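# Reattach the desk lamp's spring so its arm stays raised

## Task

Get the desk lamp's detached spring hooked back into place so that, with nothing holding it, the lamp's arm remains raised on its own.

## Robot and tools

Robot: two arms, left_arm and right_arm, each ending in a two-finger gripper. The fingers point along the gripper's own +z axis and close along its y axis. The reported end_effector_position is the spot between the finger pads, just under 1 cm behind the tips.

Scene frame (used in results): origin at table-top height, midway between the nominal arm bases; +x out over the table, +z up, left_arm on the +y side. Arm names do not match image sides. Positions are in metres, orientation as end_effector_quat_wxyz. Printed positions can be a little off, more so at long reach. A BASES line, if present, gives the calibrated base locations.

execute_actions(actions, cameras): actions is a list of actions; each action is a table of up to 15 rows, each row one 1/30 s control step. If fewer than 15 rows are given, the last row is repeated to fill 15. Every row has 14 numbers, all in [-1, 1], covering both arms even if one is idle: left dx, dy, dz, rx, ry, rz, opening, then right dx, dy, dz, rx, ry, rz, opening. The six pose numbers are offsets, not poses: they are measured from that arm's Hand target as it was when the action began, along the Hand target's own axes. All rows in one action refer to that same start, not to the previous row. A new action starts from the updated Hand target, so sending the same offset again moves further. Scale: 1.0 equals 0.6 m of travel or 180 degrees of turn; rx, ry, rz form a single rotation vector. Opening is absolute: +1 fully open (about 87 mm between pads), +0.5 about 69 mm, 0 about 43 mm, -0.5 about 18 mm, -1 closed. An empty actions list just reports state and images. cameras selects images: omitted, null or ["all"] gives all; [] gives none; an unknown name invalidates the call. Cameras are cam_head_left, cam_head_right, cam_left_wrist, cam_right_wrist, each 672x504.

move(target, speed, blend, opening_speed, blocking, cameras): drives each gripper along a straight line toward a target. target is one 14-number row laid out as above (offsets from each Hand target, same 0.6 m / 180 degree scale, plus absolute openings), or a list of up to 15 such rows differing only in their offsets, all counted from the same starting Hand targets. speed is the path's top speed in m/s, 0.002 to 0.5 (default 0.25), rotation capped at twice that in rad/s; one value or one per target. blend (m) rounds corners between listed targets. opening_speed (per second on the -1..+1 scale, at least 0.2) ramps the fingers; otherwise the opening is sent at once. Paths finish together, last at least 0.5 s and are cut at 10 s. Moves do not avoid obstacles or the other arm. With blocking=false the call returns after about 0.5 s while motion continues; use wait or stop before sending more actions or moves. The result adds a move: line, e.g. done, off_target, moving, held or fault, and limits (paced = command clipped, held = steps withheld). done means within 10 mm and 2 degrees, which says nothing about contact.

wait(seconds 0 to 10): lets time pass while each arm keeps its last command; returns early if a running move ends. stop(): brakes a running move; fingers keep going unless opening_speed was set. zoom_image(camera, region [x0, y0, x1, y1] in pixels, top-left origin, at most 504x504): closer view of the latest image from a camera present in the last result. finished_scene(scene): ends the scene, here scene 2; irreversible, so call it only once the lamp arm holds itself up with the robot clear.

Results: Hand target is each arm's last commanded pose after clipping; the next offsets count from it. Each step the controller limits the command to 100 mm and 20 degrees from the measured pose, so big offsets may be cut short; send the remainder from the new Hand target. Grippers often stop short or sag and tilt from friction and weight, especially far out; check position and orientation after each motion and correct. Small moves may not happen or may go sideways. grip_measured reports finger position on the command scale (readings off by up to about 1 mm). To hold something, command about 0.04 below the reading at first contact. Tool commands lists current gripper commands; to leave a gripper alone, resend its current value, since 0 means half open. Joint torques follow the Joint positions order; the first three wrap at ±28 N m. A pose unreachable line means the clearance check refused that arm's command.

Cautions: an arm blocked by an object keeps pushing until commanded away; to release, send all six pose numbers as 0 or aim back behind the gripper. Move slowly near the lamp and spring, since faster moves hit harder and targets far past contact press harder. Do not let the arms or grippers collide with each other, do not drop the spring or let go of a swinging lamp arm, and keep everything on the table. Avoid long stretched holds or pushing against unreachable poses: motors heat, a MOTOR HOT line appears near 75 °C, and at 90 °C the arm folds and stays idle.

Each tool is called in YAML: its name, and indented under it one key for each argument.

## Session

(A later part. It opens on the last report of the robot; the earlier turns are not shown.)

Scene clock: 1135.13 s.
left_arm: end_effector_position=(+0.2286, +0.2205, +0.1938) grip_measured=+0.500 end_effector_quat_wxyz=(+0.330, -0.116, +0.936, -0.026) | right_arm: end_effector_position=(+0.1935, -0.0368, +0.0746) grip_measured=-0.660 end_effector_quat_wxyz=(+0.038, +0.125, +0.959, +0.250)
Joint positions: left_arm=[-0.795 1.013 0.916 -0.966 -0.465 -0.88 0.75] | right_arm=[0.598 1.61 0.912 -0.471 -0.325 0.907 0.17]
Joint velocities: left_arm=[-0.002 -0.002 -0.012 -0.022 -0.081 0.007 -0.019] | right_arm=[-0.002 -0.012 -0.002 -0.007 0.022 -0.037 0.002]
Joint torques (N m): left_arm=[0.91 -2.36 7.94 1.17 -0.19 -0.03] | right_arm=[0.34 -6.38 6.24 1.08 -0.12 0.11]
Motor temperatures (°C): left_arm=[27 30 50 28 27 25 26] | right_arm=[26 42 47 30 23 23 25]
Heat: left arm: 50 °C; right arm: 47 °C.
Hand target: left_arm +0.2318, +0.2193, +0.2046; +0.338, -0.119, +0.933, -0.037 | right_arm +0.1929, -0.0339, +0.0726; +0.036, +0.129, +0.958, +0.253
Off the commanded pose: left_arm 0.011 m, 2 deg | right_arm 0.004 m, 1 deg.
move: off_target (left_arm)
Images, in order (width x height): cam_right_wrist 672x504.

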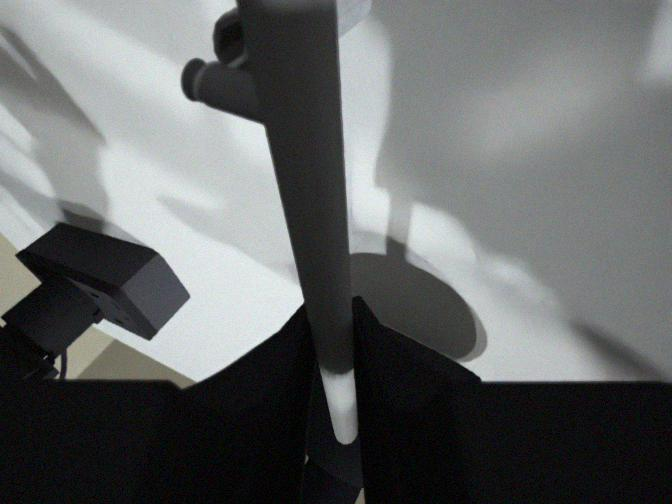

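move:
  target:
    - [0,0,0,0,0,0,0.5,0.0005,0.002,-0.057,-0.0022,0.0104,-0.0158,-0.7]
    - [0,0,0,0,0,0,0.5,-0.0138,0.0192,-0.149,-0.0505,0.0989,0.0055,-0.7]
    - [0,0,0,0,0,0,0.5,-0.0482,0.0545,-0.2205,-0.1027,0.1514,0.0654,-0.7]
  speed: 0.08
  blend: [0.01,0.01,0]

Scene clock: 1195.13 s.
left_arm: end_effector_position=(+0.2286, +0.2205, +0.1938) grip_measured=+0.500 end_effector_quat_wxyz=(+0.330, -0.116, +0.936, -0.026) | right_arm: end_effector_position=(+0.2034, -0.0772, +0.1859) grip_measured=-0.669 end_effector_quat_wxyz=(-0.194, +0.145, +0.880, +0.408)
Joint positions: left_arm=[-0.795 1.013 0.916 -0.966 -0.465 -0.88 0.75] | right_arm=[0.239 1.785 1.316 -1.181 -0.934 0.509 0.166]
Joint velocities: left_arm=[-0.007 -0.002 -0.012 -0.037 0.095 -0.066 0.004] | right_arm=[0.007 -0.002 0.002 -0.022 -0.022 -0.051 -0.012]
Joint torques (N m): left_arm=[0.91 -2.36 7.94 1.16 -0.19 -0.03] | right_arm=[-2.04 -8.27 10.65 -0.15 -0.93 -0.01]
Motor temperatures (°C): left_arm=[27 30 50 28 27 25 26] | right_arm=[26 42 43 30 23 24 27]
Heat: left arm: 50 °C; right arm: 43 °C.
Hand target: left_arm +0.2318, +0.2193, +0.2046; +0.338, -0.119, +0.933, -0.037 | right_arm +0.2108, -0.0771, +0.2032; -0.197, +0.154, +0.868, +0.428
Off the commanded pose: left_arm 0.011 m, 2 deg | right_arm 0.019 m, 3 deg.
move: off_target (left_arm, right_arm)

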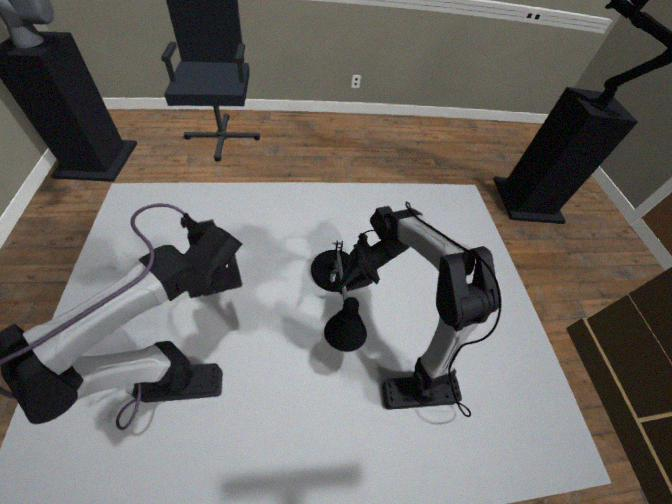

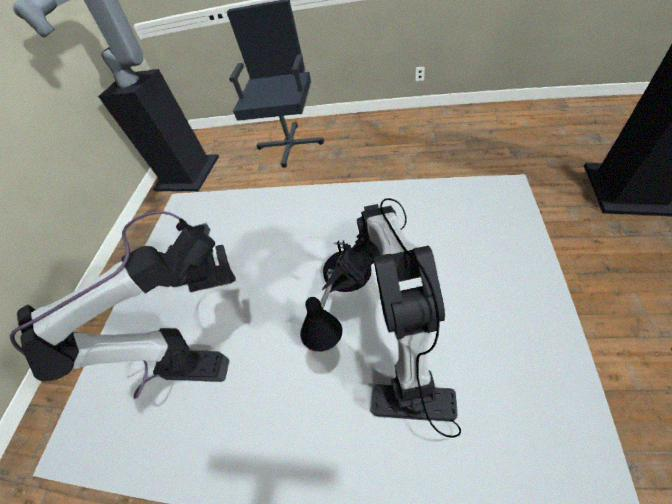

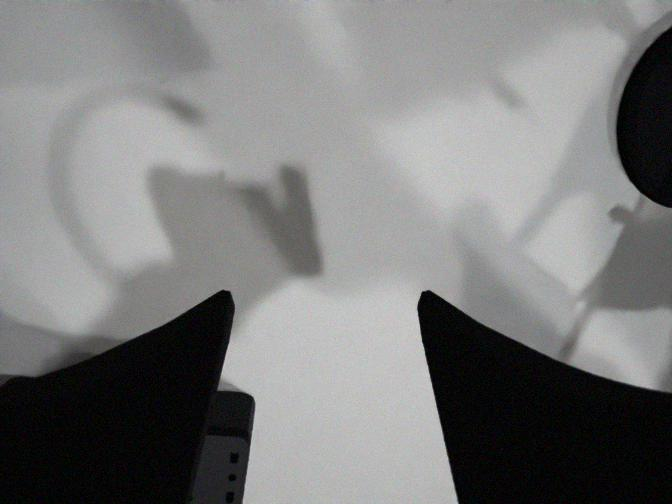

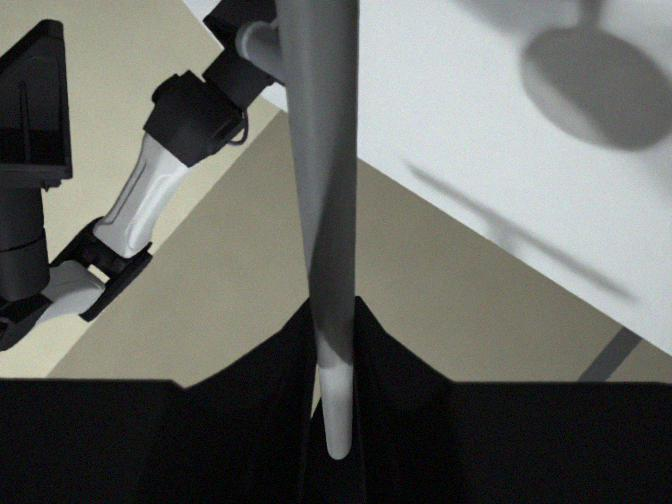

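move:
  target:
    - [0,0,0,0,0,0,0.5,-0.0117,0.0763,-0.061,-0.0542,0.0211,0.0751,-0.7]
    - [0,0,0,0,0,0,0.5,-0.0422,0.1282,-0.1002,-0.091,0.0283,0.1494,-0.7]
  speed: 0.08
  blend: [0.01,0]

Scene clock: 1215.43 s.
left_arm: end_effector_position=(+0.2286, +0.2205, +0.1938) grip_measured=+0.500 end_effector_quat_wxyz=(+0.330, -0.116, +0.936, -0.026) | right_arm: end_effector_position=(+0.2703, -0.0808, +0.2599) grip_measured=-0.669 end_effector_quat_wxyz=(-0.306, +0.352, +0.745, +0.476)
Joint positions: left_arm=[-0.795 1.013 0.916 -0.966 -0.465 -0.88 0.75] | right_arm=[0.115 1.882 1.517 -1.287 -1.203 0.926 0.165]
Joint velocities: left_arm=[0.002 -0.012 0.002 -0.037 -0.037 0.051 -0.007] | right_arm=[-0.017 0.017 0.012 0.051 -0.037 0.037 0.029]
Joint torques (N m): left_arm=[0.92 -2.36 7.94 1.17 -0.19 -0.04] | right_arm=[-1.7 -9.8 9.95 0.14 -0.96 0.29]
Motor temperatures (°C): left_arm=[27 30 50 28 27 25 26] | right_arm=[26 43 45 29 24 24 27]
Heat: left arm: 50 °C; right arm: 45 °C.
Hand target: left_arm +0.2318, +0.2193, +0.2046; +0.338, -0.120, +0.933, -0.037 | right_arm +0.2796, -0.0832, +0.2768; -0.305, +0.359, +0.730, +0.496
Off the commanded pose: left_arm 0.011 m, 2 deg | right_arm 0.019 m, 3 deg.
move: off_target (left_arm, right_arm)

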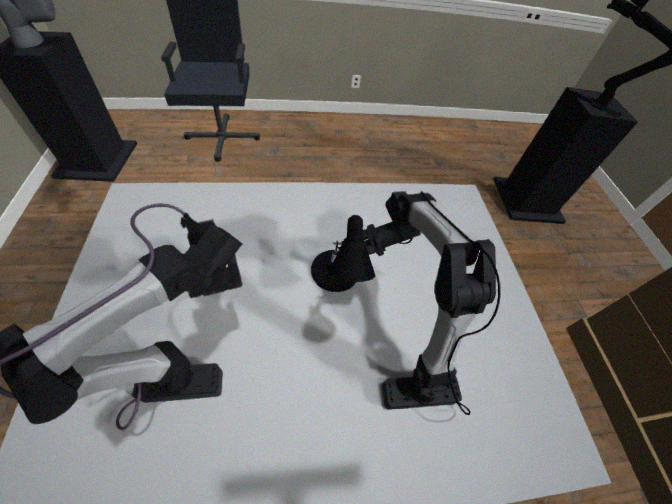

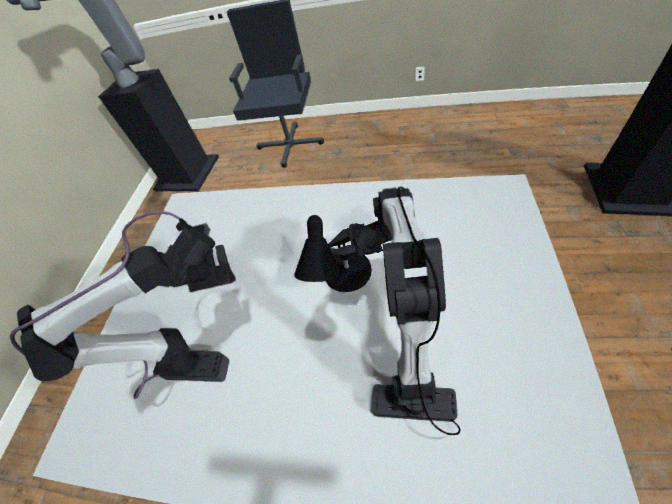

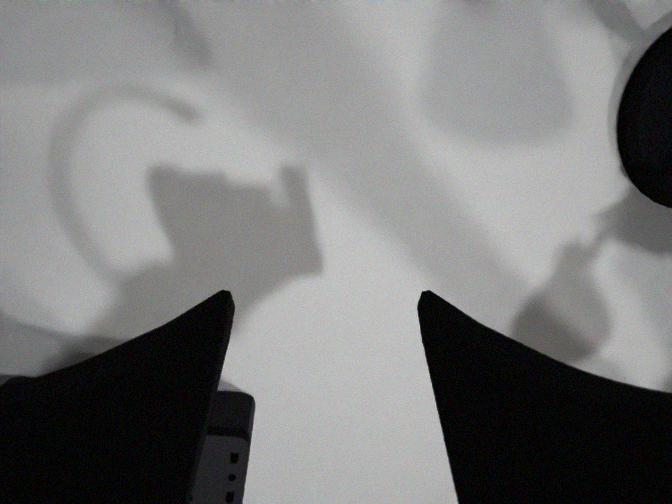

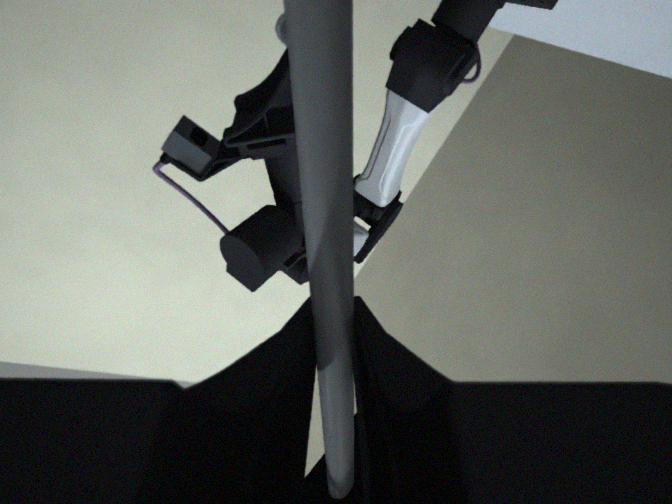

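move:
  target: [0,0,0,0,0,0,0.5,-0.0112,0.0578,-0.0187,-0.0198,-0.0074,0.0601,-0.7]
  speed: 0.06

Scene clock: 1225.80 s.
left_arm: end_effector_position=(+0.2286, +0.2205, +0.1938) grip_measured=+0.500 end_effector_quat_wxyz=(+0.330, -0.116, +0.936, -0.026) | right_arm: end_effector_position=(+0.3041, -0.0821, +0.2771) grip_measured=-0.669 end_effector_quat_wxyz=(-0.334, +0.439, +0.692, +0.466)
Joint positions: left_arm=[-0.795 1.013 0.916 -0.966 -0.465 -0.88 0.75] | right_arm=[0.094 1.892 1.576 -1.196 -1.219 1.25 0.165]
Joint velocities: left_arm=[0.002 0.012 0.007 0.051 -0.095 0.051 0.007] | right_arm=[-0.007 -0.007 0.002 0.007 0.051 0.037 -0.012]
Joint torques (N m): left_arm=[0.91 -2.36 7.94 1.16 -0.19 -0.03] | right_arm=[-1.87 -9.83 10.22 0.36 -0.85 0.32]
Motor temperatures (°C): left_arm=[27 30 50 28 27 25 26] | right_arm=[26 44 46 29 24 24 27]
Heat: left arm: 50 °C; right arm: 46 °C.
Hand target: left_arm +0.2318, +0.2193, +0.2046; +0.338, -0.120, +0.933, -0.037 | right_arm +0.3133, -0.0867, +0.2924; -0.330, +0.442, +0.680, +0.483
Off the commanded pose: left_arm 0.011 m, 2 deg | right_arm 0.018 m, 2 deg.
move: off_target (left_arm, right_arm)

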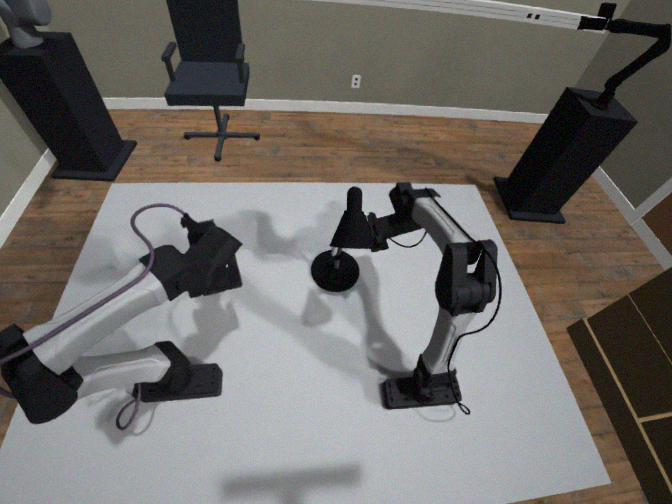

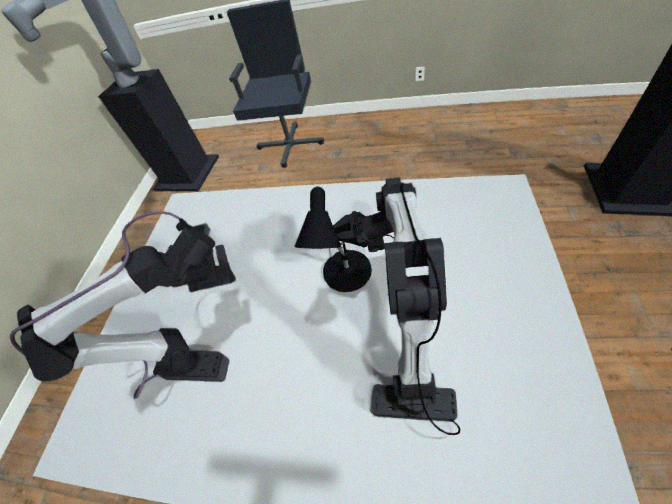

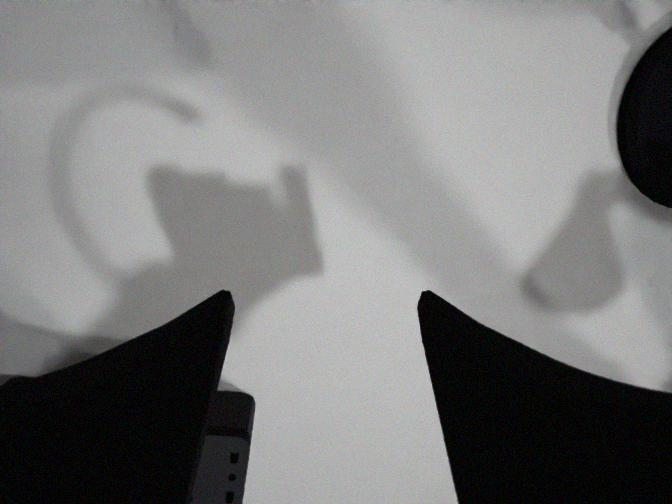

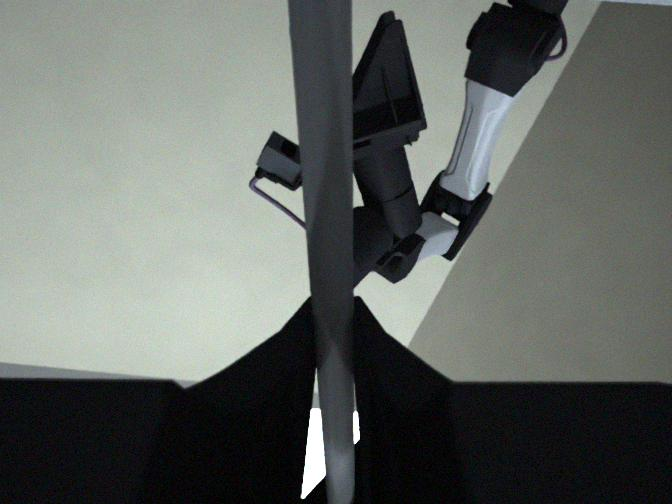

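zoom_image:
  camera: "cam_head_left"
  region: [290, 180, 390, 300]

zoom_image:
  camera: "cam_head_right"
  region: [290, 190, 390, 300]

Scaled by 4.200 from the camera's 672x504 image, which has a finer 960x720 frame.

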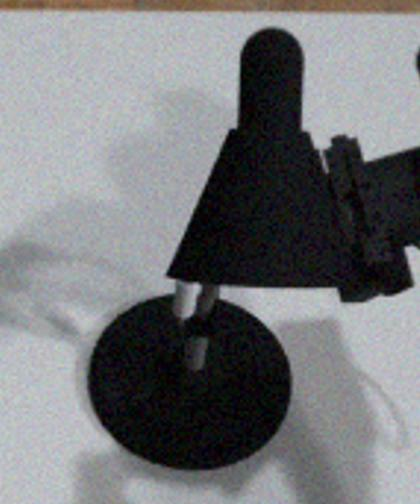

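Scaled by 4.582 from the camera's 672x504 image, which has a finer 960x720 frame.

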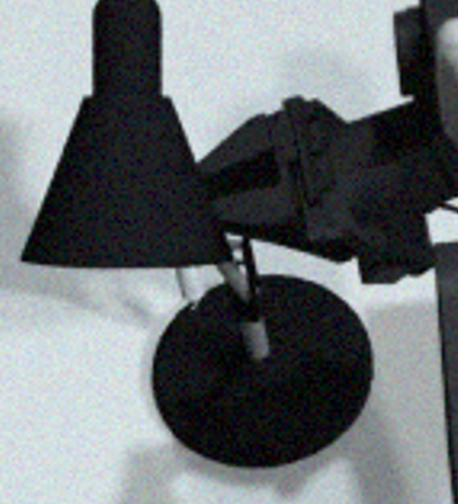

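move:
  target: [-0.0426,-0.338,0.1147,0.5108,-0.158,0.2823,0.2,0,0,0,0,0,0,-0.7]
  speed: 0.2

Scene clock: 1261.60 s.
left_arm: end_effector_position=(+0.3258, +0.0352, +0.1852) grip_measured=+0.200 end_effector_quat_wxyz=(+0.470, +0.513, +0.504, -0.512) | right_arm: end_effector_position=(+0.3045, -0.0821, +0.2772) grip_measured=-0.669 end_effector_quat_wxyz=(-0.334, +0.440, +0.691, +0.466)
Joint positions: left_arm=[-0.441 1.801 0.779 0.922 1.217 0.061 0.6] | right_arm=[0.094 1.892 1.576 -1.194 -1.219 1.255 0.165]
Joint velocities: left_arm=[0.012 -0.007 -0.007 0.022 0.037 0.007 0.001] | right_arm=[0.012 -0.007 -0.007 0.007 -0.022 0.066 -0.008]
Joint torques (N m): left_arm=[0.66 -5.57 6.6 1.79 0.12 -0.16] | right_arm=[-1.81 -9.94 10.06 0.4 -0.84 0.27]
Motor temperatures (°C): left_arm=[27 30 50 29 27 25 26] | right_arm=[26 46 51 28 24 24 27]
Heat: left arm: 50 °C; right arm: 51 °C.
Hand target: left_arm +0.3323, +0.0343, +0.1928; +0.481, +0.517, +0.492, -0.509 | right_arm +0.3133, -0.0867, +0.2924; -0.330, +0.442, +0.680, +0.483
Off the commanded pose: left_arm 0.016 m, 3 deg | right_arm 0.018 m, 2 deg.
move: off_target (left_arm, right_arm)

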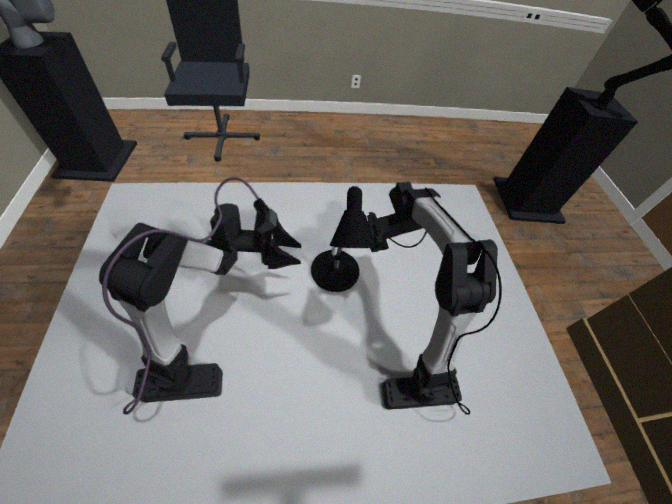

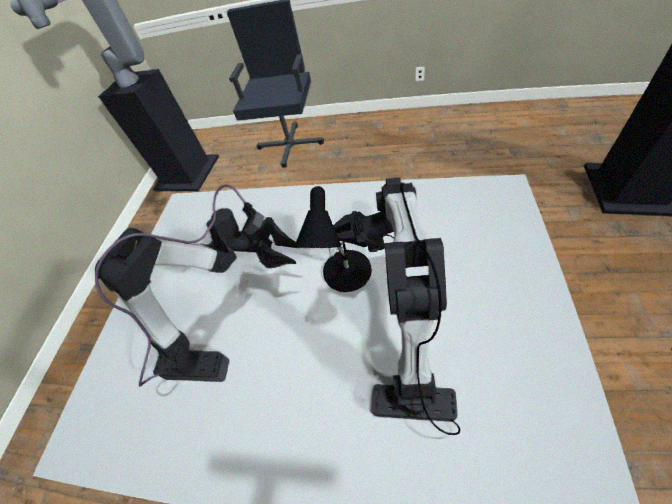

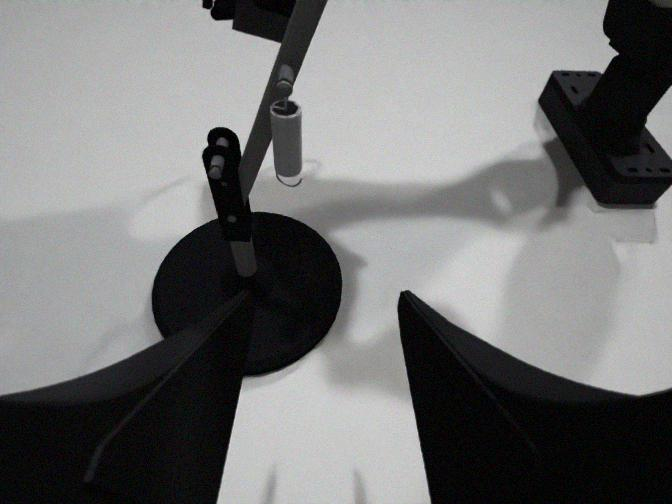

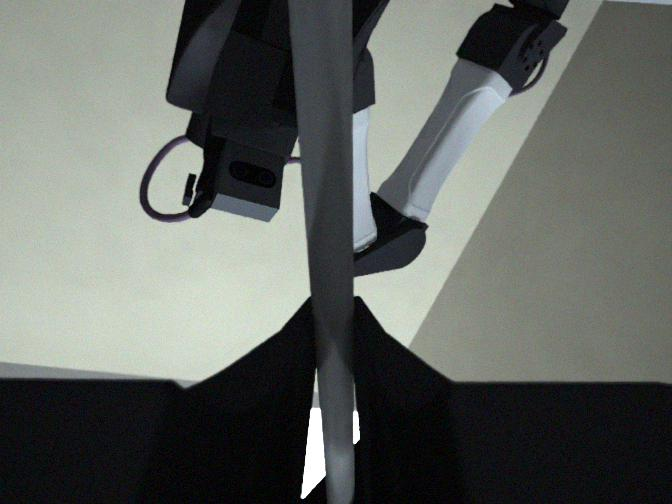

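Excellent view. Zoom in on the spring and knob.

zoom_image:
  camera: "cam_left_wrist"
  region: [170, 40, 370, 240]

Scaled by 2.520 from the camera's 672x504 image, which has a finer 960x720 frame.

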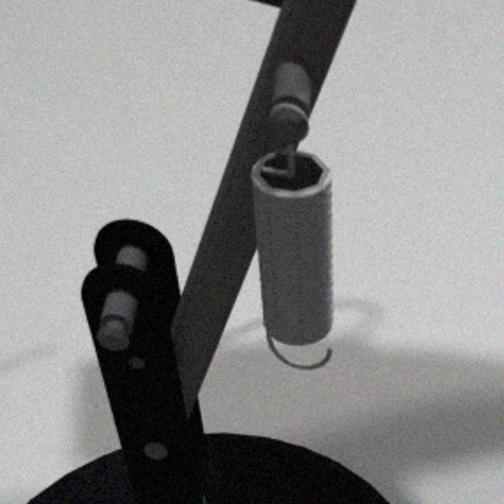

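move:
  target: [0.027,0.0303,0.0912,0,0,0,-0.2,0,0,0,0,0,0,-0.7]
  speed: 0.1
  cameras: ["cam_left_wrist"]

zoom_image:
  camera: "cam_left_wrist"
  region: [140, 20, 400, 320]

Scene clock: 1314.23 s.
left_arm: end_effector_position=(+0.3431, -0.0154, +0.1670) grip_measured=-0.200 end_effector_quat_wxyz=(+0.469, +0.514, +0.504, -0.512) | right_arm: end_effector_position=(+0.3047, -0.0822, +0.2773) grip_measured=-0.669 end_effector_quat_wxyz=(-0.334, +0.441, +0.691, +0.466)
Joint positions: left_arm=[-0.548 1.974 0.924 0.969 1.114 0.039 0.4] | right_arm=[0.094 1.892 1.576 -1.193 -1.22 1.255 0.165]
Joint velocities: left_arm=[0.002 0.012 -0.007 -0.037 -0.037 -0.037 -0.004] | right_arm=[-0.002 0.027 -0.022 -0.007 -0.095 -0.051 0.002]
Joint torques (N m): left_arm=[-0.46 -6.75 6.6 1.85 -0.01 -0.16] | right_arm=[-1.8 -9.95 10.07 0.4 -0.83 0.27]
Motor temperatures (°C): left_arm=[27 33 49 31 27 25 26] | right_arm=[26 47 53 28 24 24 27]
Heat: left arm: 49 °C; right arm: 53 °C.
Hand target: left_arm +0.3481, -0.0209, +0.1750; +0.481, +0.516, +0.493, -0.509 | right_arm +0.3133, -0.0867, +0.2924; -0.330, +0.442, +0.680, +0.483
Off the commanded pose: left_arm 0.011 m, 2 deg | right_arm 0.018 m, 2 deg.
move: off_target (left_arm, right_arm)
Images, in order (width x height): cam_left_wrist 672x504.

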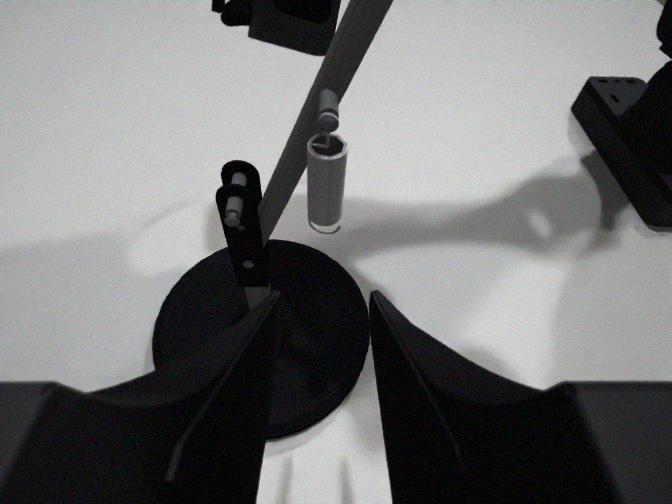

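Scaled by 1.680 from the camera's 672x504 image, which has a finer 960x720 frame.

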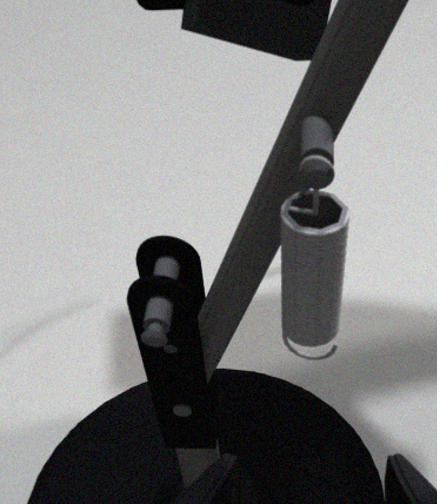

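execute_actions:
  actions: []

Scene clock: 1332.97 s.
left_arm: end_effector_position=(+0.3435, -0.0155, +0.1674) grip_measured=-0.200 end_effector_quat_wxyz=(+0.469, +0.514, +0.504, -0.512) | right_arm: end_effector_position=(+0.3047, -0.0822, +0.2773) grip_measured=-0.669 end_effector_quat_wxyz=(-0.334, +0.441, +0.691, +0.466)
Joint positions: left_arm=[-0.548 1.974 0.925 0.969 1.113 0.039 0.4] | right_arm=[0.094 1.892 1.576 -1.193 -1.22 1.256 0.165]
Joint velocities: left_arm=[-0.007 -0.007 0.012 0.037 0.081 -0.007 -0.004] | right_arm=[-0.012 -0.017 -0.007 -0.037 -0.007 -0.037 -0.005]
Joint torques (N m): left_arm=[-0.43 -6.75 6.56 1.85 -0.02 -0.16] | right_arm=[-1.8 -9.94 10.06 0.39 -0.83 0.28]
Motor temperatures (°C): left_arm=[27 35 49 31 27 25 26] | right_arm=[26 47 53 27 25 24 27]
Heat: left arm: 49 °C; right arm: 53 °C.
Hand target: left_arm +0.3482, -0.0210, +0.1751; +0.481, +0.517, +0.492, -0.509 | right_arm +0.3133, -0.0867, +0.2924; -0.330, +0.442, +0.680, +0.483
Tool commands: left_gripper/opening=-0.2 right_gripper/opening=-0.7
Off the commanded pose: left_arm 0.011 m, 2 deg | right_arm 0.018 m, 2 deg.

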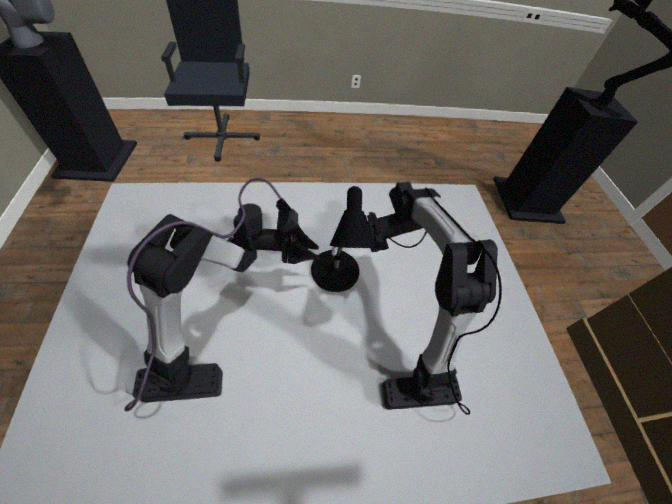

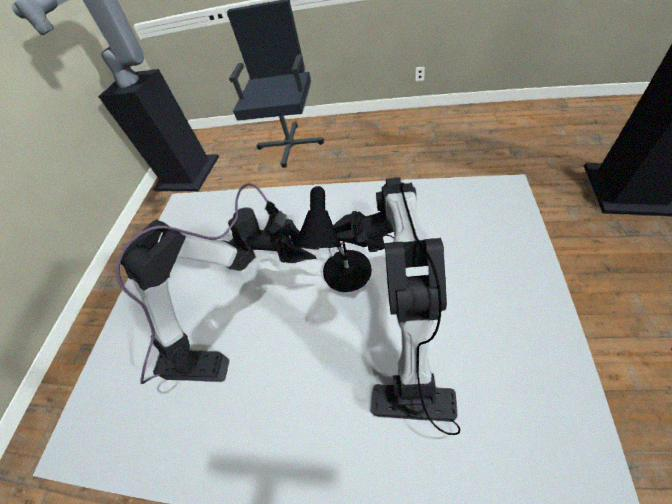

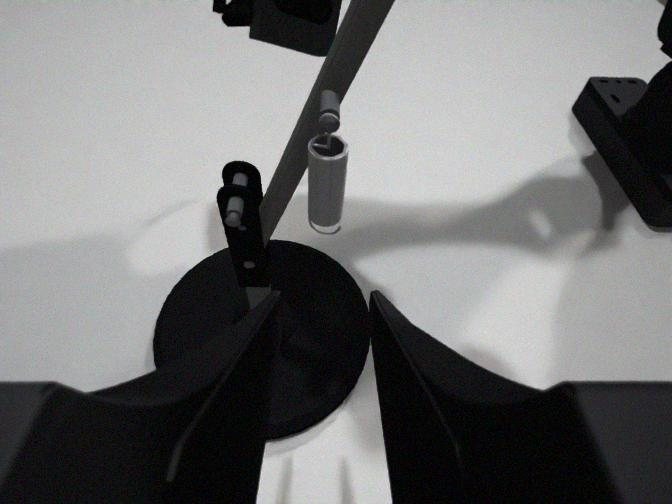

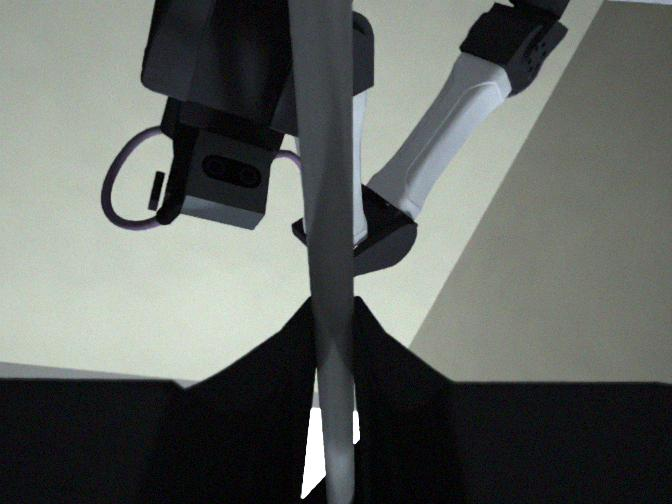

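move:
  target: [0.0114, 0.0, 0.0503, 0, 0, 0, -0.3, 0, 0, 0, 0, 0, 0, -0.7]
  speed: 0.05
  cameras: ["cam_left_wrist"]

Scene clock: 1370.10 s.
left_arm: end_effector_position=(+0.3424, -0.0450, +0.1597) grip_measured=-0.300 end_effector_quat_wxyz=(+0.469, +0.515, +0.503, -0.511) | right_arm: end_effector_position=(+0.3047, -0.0822, +0.2773) grip_measured=-0.669 end_effector_quat_wxyz=(-0.334, +0.441, +0.691, +0.466)
Joint positions: left_arm=[-0.616 2.038 0.984 0.979 1.046 0.033 0.35] | right_arm=[0.094 1.892 1.576 -1.193 -1.22 1.256 0.165]
Joint velocities: left_arm=[-0.007 -0.007 0.012 -0.007 -0.007 -0.081 -0.004] | right_arm=[-0.007 -0.002 0.017 -0.007 -0.051 -0.007 -0.005]
Joint torques (N m): left_arm=[-0.47 -7.13 6.61 1.9 -0.02 -0.16] | right_arm=[-1.8 -9.95 10.07 0.4 -0.84 0.28]
Motor temperatures (°C): left_arm=[27 37 48 33 27 25 26] | right_arm=[26 48 54 27 25 24 27]
Heat: left arm: 48 °C; right arm: 54 °C.
Hand target: left_arm +0.3469, -0.0510, +0.1676; +0.481, +0.516, +0.492, -0.509 | right_arm +0.3133, -0.0867, +0.2924; -0.330, +0.442, +0.680, +0.483
Off the commanded pose: left_arm 0.011 m, 2 deg | right_arm 0.018 m, 2 deg.
move: off_target (left_arm, right_arm)
Images, in order (width x height): cam_left_wrist 672x504.

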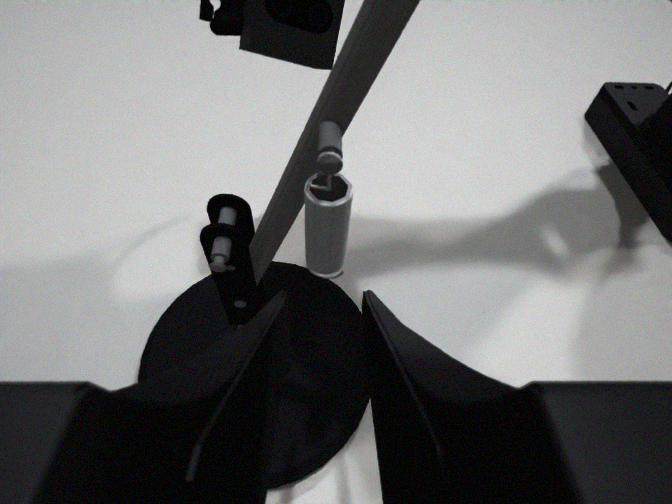

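zoom_image:
  camera: "cam_left_wrist"
  region: [190, 110, 390, 310]

Scaled by 2.520 from the camera's 672x504 image, which has a finer 960x720 frame.

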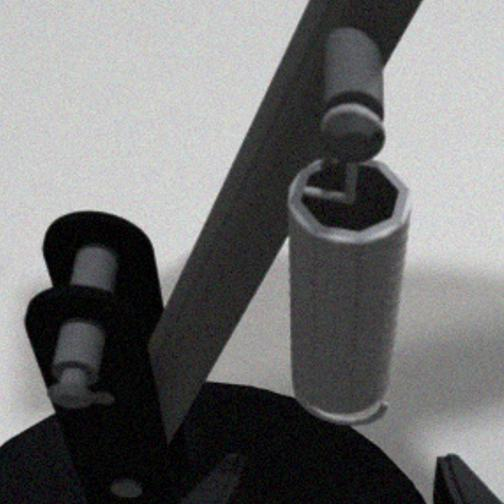

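zoom_image:
  camera: "cam_left_wrist"
  region: [185, 180, 285, 300]

zoom_image:
  camera: "cam_left_wrist"
  region: [285, 220, 385, 310]

Scaled by 4.200 from the camera's 672x504 image, which has a finer 960x720 frame.

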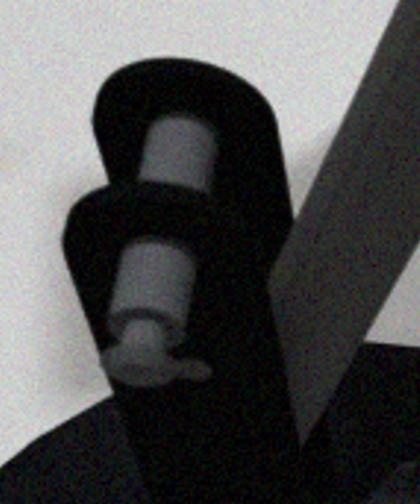

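Scaled by 5.040 from the camera's 672x504 image, which has a finer 960x720 frame.

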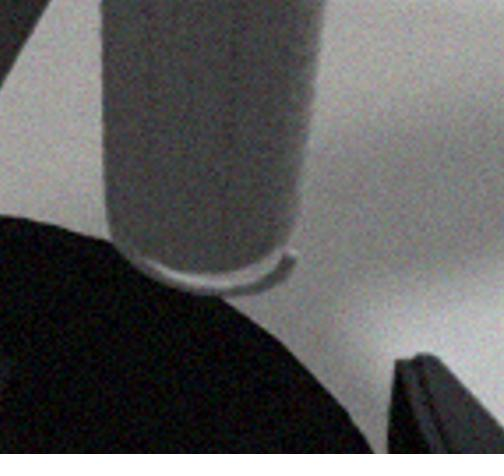

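move:
  target: [0.0, 0.0, 0.025, 0, 0, 0, -0.3, 0, 0, 0, 0, 0, 0, -0.7]
  speed: 0.04
  cameras: ["cam_left_wrist"]

zoom_image:
  camera: "cam_left_wrist"
  region: [180, 110, 410, 340]

Scene clock: 1424.73 s.
left_arm: end_effector_position=(+0.3426, -0.0602, +0.1610) grip_measured=-0.300 end_effector_quat_wxyz=(+0.473, +0.516, +0.500, -0.510) | right_arm: end_effector_position=(+0.3047, -0.0822, +0.2773) grip_measured=-0.669 end_effector_quat_wxyz=(-0.334, +0.441, +0.691, +0.466)
Joint positions: left_arm=[-0.648 2.062 1.022 0.98 1.014 0.03 0.35] | right_arm=[0.094 1.892 1.576 -1.193 -1.22 1.256 0.165]
Joint velocities: left_arm=[-0.007 0.002 0.012 0.037 -0.037 0.007 0.012] | right_arm=[0.002 -0.002 -0.007 -0.051 -0.022 -0.007 -0.002]
Joint torques (N m): left_arm=[-0.47 -7.3 6.69 1.79 -0.04 -0.16] | right_arm=[-1.78 -9.94 10.04 0.4 -0.83 0.28]
Motor temperatures (°C): left_arm=[27 37 50 36 27 25 26] | right_arm=[26 48 55 27 25 24 27]
Heat: left arm: 50 °C; right arm: 55 °C.
Hand target: left_arm +0.3463, -0.0661, +0.1671; +0.481, +0.516, +0.492, -0.509 | right_arm +0.3133, -0.0867, +0.2924; -0.330, +0.442, +0.680, +0.483
Off the commanded pose: left_arm 0.009 m, 1 deg | right_arm 0.018 m, 2 deg.
move: off_target (right_arm)
Images, in order (width x height): cam_left_wrist 672x504.

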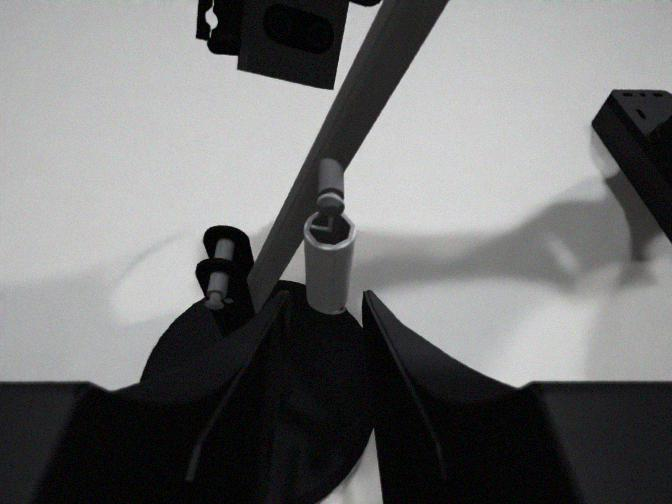

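Scaled by 2.191 from the camera's 672x504 image, which has a finer 960x720 frame.

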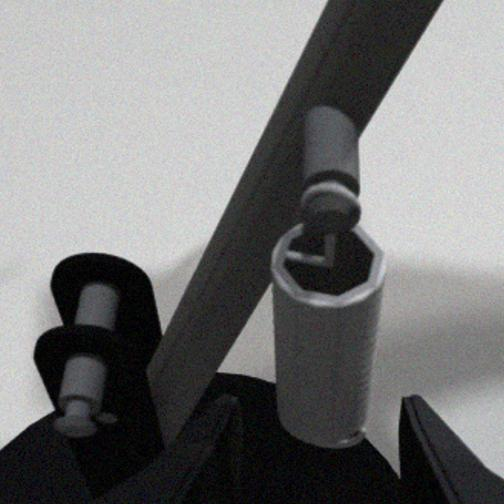

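move:
  target: [-0.0085, 0.0, 0.0108, 0, 0, 0, -0.3, 0, 0, 0, 0, 0, 0, -0.7]
  speed: 0.04
  cameras: ["cam_left_wrist"]

zoom_image:
  camera: "cam_left_wrist"
  region: [200, 130, 430, 360]

Scene clock: 1459.17 s.
left_arm: end_effector_position=(+0.3439, -0.0668, +0.1668) grip_measured=-0.300 end_effector_quat_wxyz=(+0.478, +0.517, +0.496, -0.509) | right_arm: end_effector_position=(+0.3047, -0.0822, +0.2773) grip_measured=-0.669 end_effector_quat_wxyz=(-0.334, +0.441, +0.691, +0.466)
Joint positions: left_arm=[-0.66 2.062 1.044 0.97 0.999 0.029 0.35] | right_arm=[0.094 1.892 1.576 -1.193 -1.22 1.256 0.165]
Joint velocities: left_arm=[-0.002 -0.002 -0.032 0.081 -0.022 -0.037 0.004] | right_arm=[-0.012 0.012 0.007 0.022 0.022 0.022 0.008]
Joint torques (N m): left_arm=[-0.64 -7.58 6.76 1.66 -0.05 -0.16] | right_arm=[-1.8 -9.96 10.06 0.4 -0.83 0.28]
Motor temperatures (°C): left_arm=[27 37 48 36 27 25 26] | right_arm=[27 48 55 27 25 24 28]
Heat: left arm: 48 °C; right arm: 55 °C.
Hand target: left_arm +0.3460, -0.0726, +0.1720; +0.481, +0.516, +0.492, -0.509 | right_arm +0.3133, -0.0867, +0.2924; -0.330, +0.442, +0.680, +0.483
Off the commanded pose: left_arm 0.008 m, 1 deg | right_arm 0.018 m, 2 deg.
move: off_target (right_arm)
Images, in order (width x height): cam_left_wrist 672x504.

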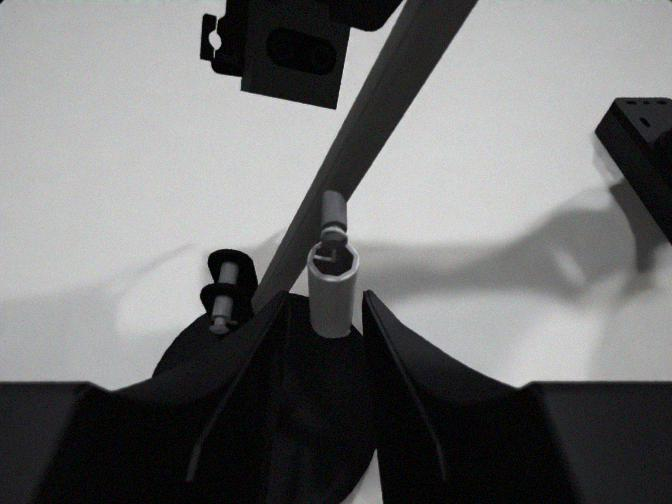

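Scaled by 2.191 from the camera's 672x504 image, which has a finer 960x720 frame.

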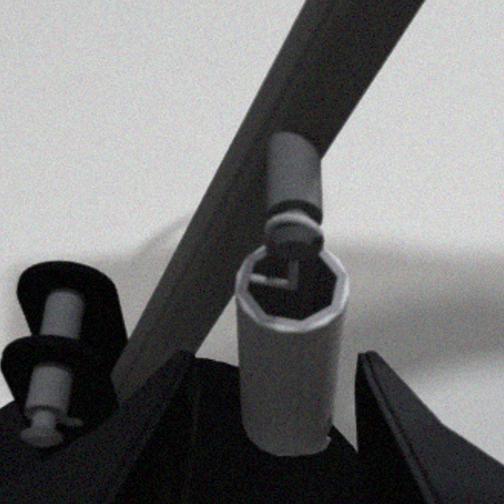

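move:
  target: [-0.0191, -0.004, -0.0027, 0, 0, 0, -0.3, 0, 0, 0, 0, 0, 0, -0.7]
  speed: 0.04
  cameras: ["cam_left_wrist"]

zoom_image:
  camera: "cam_left_wrist"
  region: [200, 130, 430, 360]

Scene clock: 1506.80 s.
left_arm: end_effector_position=(+0.3426, -0.0658, +0.1611) grip_measured=-0.300 end_effector_quat_wxyz=(+0.465, +0.514, +0.508, -0.511) | right_arm: end_effector_position=(+0.3048, -0.0822, +0.2773) grip_measured=-0.669 end_effector_quat_wxyz=(-0.334, +0.441, +0.691, +0.466)
Joint positions: left_arm=[-0.66 2.062 1.044 0.936 0.998 0.028 0.35] | right_arm=[0.094 1.892 1.576 -1.193 -1.22 1.256 0.165]
Joint velocities: left_arm=[-0.002 -0.002 -0.012 0.007 -0.066 0.081 -0.017] | right_arm=[0.007 -0.002 -0.002 -0.022 0.022 0.007 0.005]
Joint torques (N m): left_arm=[-0.68 -10.62 6.53 1.67 -0.03 -0.16] | right_arm=[-1.78 -9.96 10.04 0.4 -0.83 0.27]
Motor temperatures (°C): left_arm=[27 39 47 34 27 25 26] | right_arm=[27 49 56 27 25 24 28]
Heat: left arm: 47 °C; right arm: 56 °C.
Hand target: left_arm +0.3437, -0.0712, +0.1837; +0.481, +0.516, +0.492, -0.509 | right_arm +0.3133, -0.0867, +0.2924; -0.330, +0.442, +0.680, +0.483
Off the commanded pose: left_arm 0.023 m, 3 deg | right_arm 0.018 m, 2 deg.
move: off_target (left_arm, right_arm)
Images, in order (width x height): cam_left_wrist 672x504.

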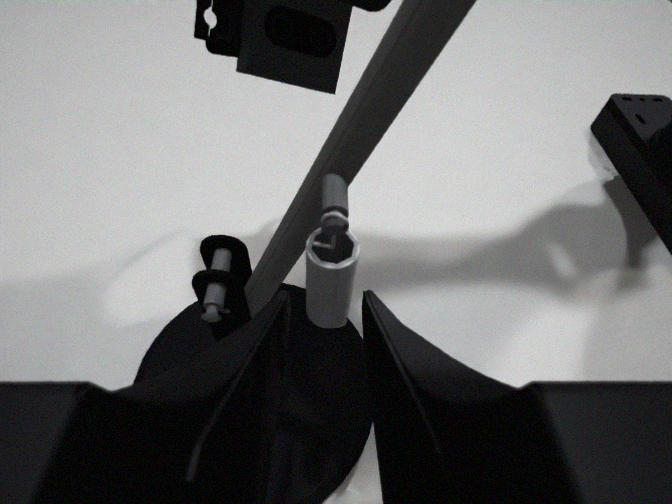

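Scaled by 2.191 from the camera's 672x504 image, which has a finer 960x720 frame.

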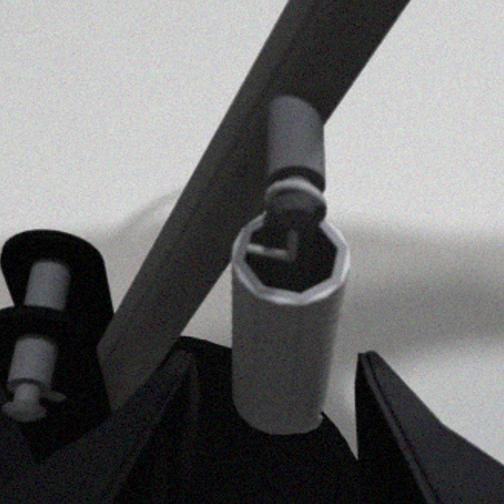

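move:
  target: [-0.0133, 0.0, 0.0, 0, 0, 0, -0.3, 0, 0, 0, 0, 0, 0, -0.7]
  speed: 0.03
  cameras: ["cam_left_wrist"]

Scene clock: 1512.40 s.
left_arm: end_effector_position=(+0.3424, -0.0656, +0.1648) grip_measured=-0.300 end_effector_quat_wxyz=(+0.462, +0.513, +0.512, -0.512) | right_arm: end_effector_position=(+0.3048, -0.0822, +0.2773) grip_measured=-0.669 end_effector_quat_wxyz=(-0.334, +0.441, +0.691, +0.466)
Joint positions: left_arm=[-0.66 2.048 1.05 0.907 0.998 0.027 0.35] | right_arm=[0.094 1.892 1.576 -1.193 -1.22 1.256 0.165]
Joint velocities: left_arm=[0.007 -0.017 -0.002 -0.007 0.022 -0.007 -0.009] | right_arm=[-0.007 -0.012 0.017 -0.007 -0.022 0.095 -0.005]
Joint torques (N m): left_arm=[-0.73 -11.08 6.83 1.66 -0.02 -0.15] | right_arm=[-1.77 -9.96 10.06 0.4 -0.83 0.28]
Motor temperatures (°C): left_arm=[27 40 47 34 27 25 26] | right_arm=[27 49 56 27 25 24 28]
Heat: left arm: 47 °C; right arm: 56 °C.
Hand target: left_arm +0.3437, -0.0715, +0.1917; +0.481, +0.516, +0.492, -0.509 | right_arm +0.3133, -0.0867, +0.2924; -0.330, +0.442, +0.680, +0.483
Off the commanded pose: left_arm 0.027 m, 3 deg | right_arm 0.018 m, 2 deg.
move: off_target (left_arm, right_arm)
Images, in order (width x height): cam_left_wrist 672x504.

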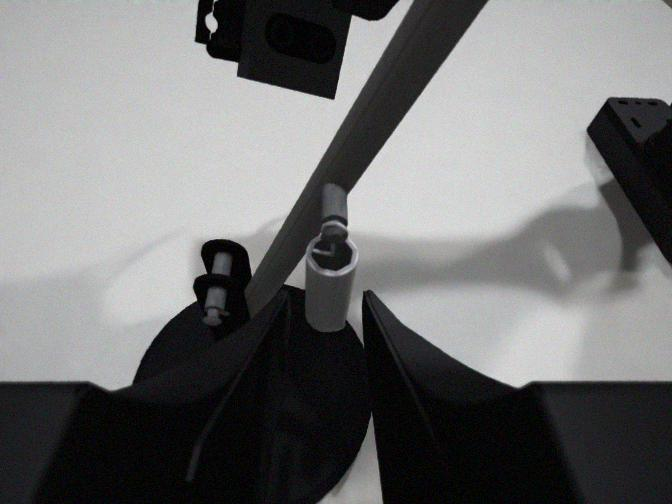

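move:
  target: [-0.0133, 0.0, 0.0, 0, 0, 0, -0.3, 0, 0, 0, 0, 0, 0, -0.7]
  speed: 0.03
  cameras: ["cam_left_wrist"]

zoom_image:
  camera: "cam_left_wrist"
  region: [200, 130, 430, 360]

Scene clock: 1516.83 s.
left_arm: end_effector_position=(+0.3427, -0.0658, +0.1725) grip_measured=-0.300 end_effector_quat_wxyz=(+0.462, +0.512, +0.512, -0.512) | right_arm: end_effector_position=(+0.3048, -0.0822, +0.2773) grip_measured=-0.669 end_effector_quat_wxyz=(-0.334, +0.441, +0.691, +0.466)
Joint positions: left_arm=[-0.66 2.029 1.06 0.877 0.998 0.027 0.35] | right_arm=[0.094 1.892 1.576 -1.193 -1.22 1.256 0.165]
Joint velocities: left_arm=[-0.002 -0.022 0.017 -0.037 -0.022 -0.022 0.001] | right_arm=[-0.012 0.012 -0.007 0.007 0.051 0.007 0.022]
Joint torques (N m): left_arm=[-0.76 -11.06 6.95 1.66 -0.02 -0.15] | right_arm=[-1.8 -9.95 10.06 0.4 -0.83 0.27]
Motor temperatures (°C): left_arm=[27 41 47 34 27 25 26] | right_arm=[27 49 56 27 25 24 28]
Heat: left arm: 47 °C; right arm: 56 °C.
Hand target: left_arm +0.3436, -0.0716, +0.1996; +0.481, +0.516, +0.492, -0.509 | right_arm +0.3133, -0.0867, +0.2924; -0.330, +0.442, +0.680, +0.483
Off the commanded pose: left_arm 0.028 m, 3 deg | right_arm 0.018 m, 2 deg.
move: off_target (left_arm, right_arm)
Images, in order (width x height): cam_left_wrist 672x504.

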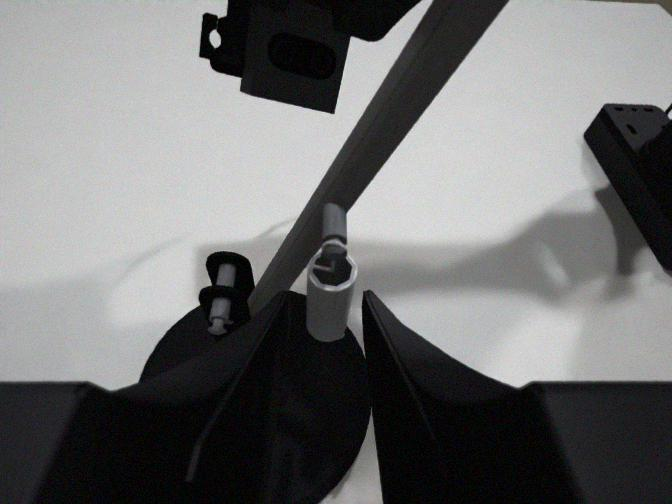

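Scaled by 2.191 from the camera's 672x504 image, which has a finer 960x720 frame.

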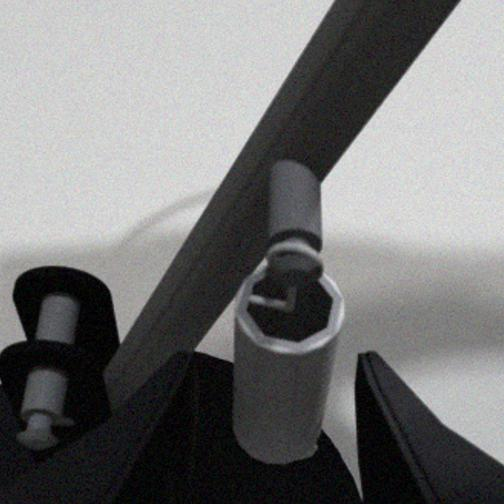

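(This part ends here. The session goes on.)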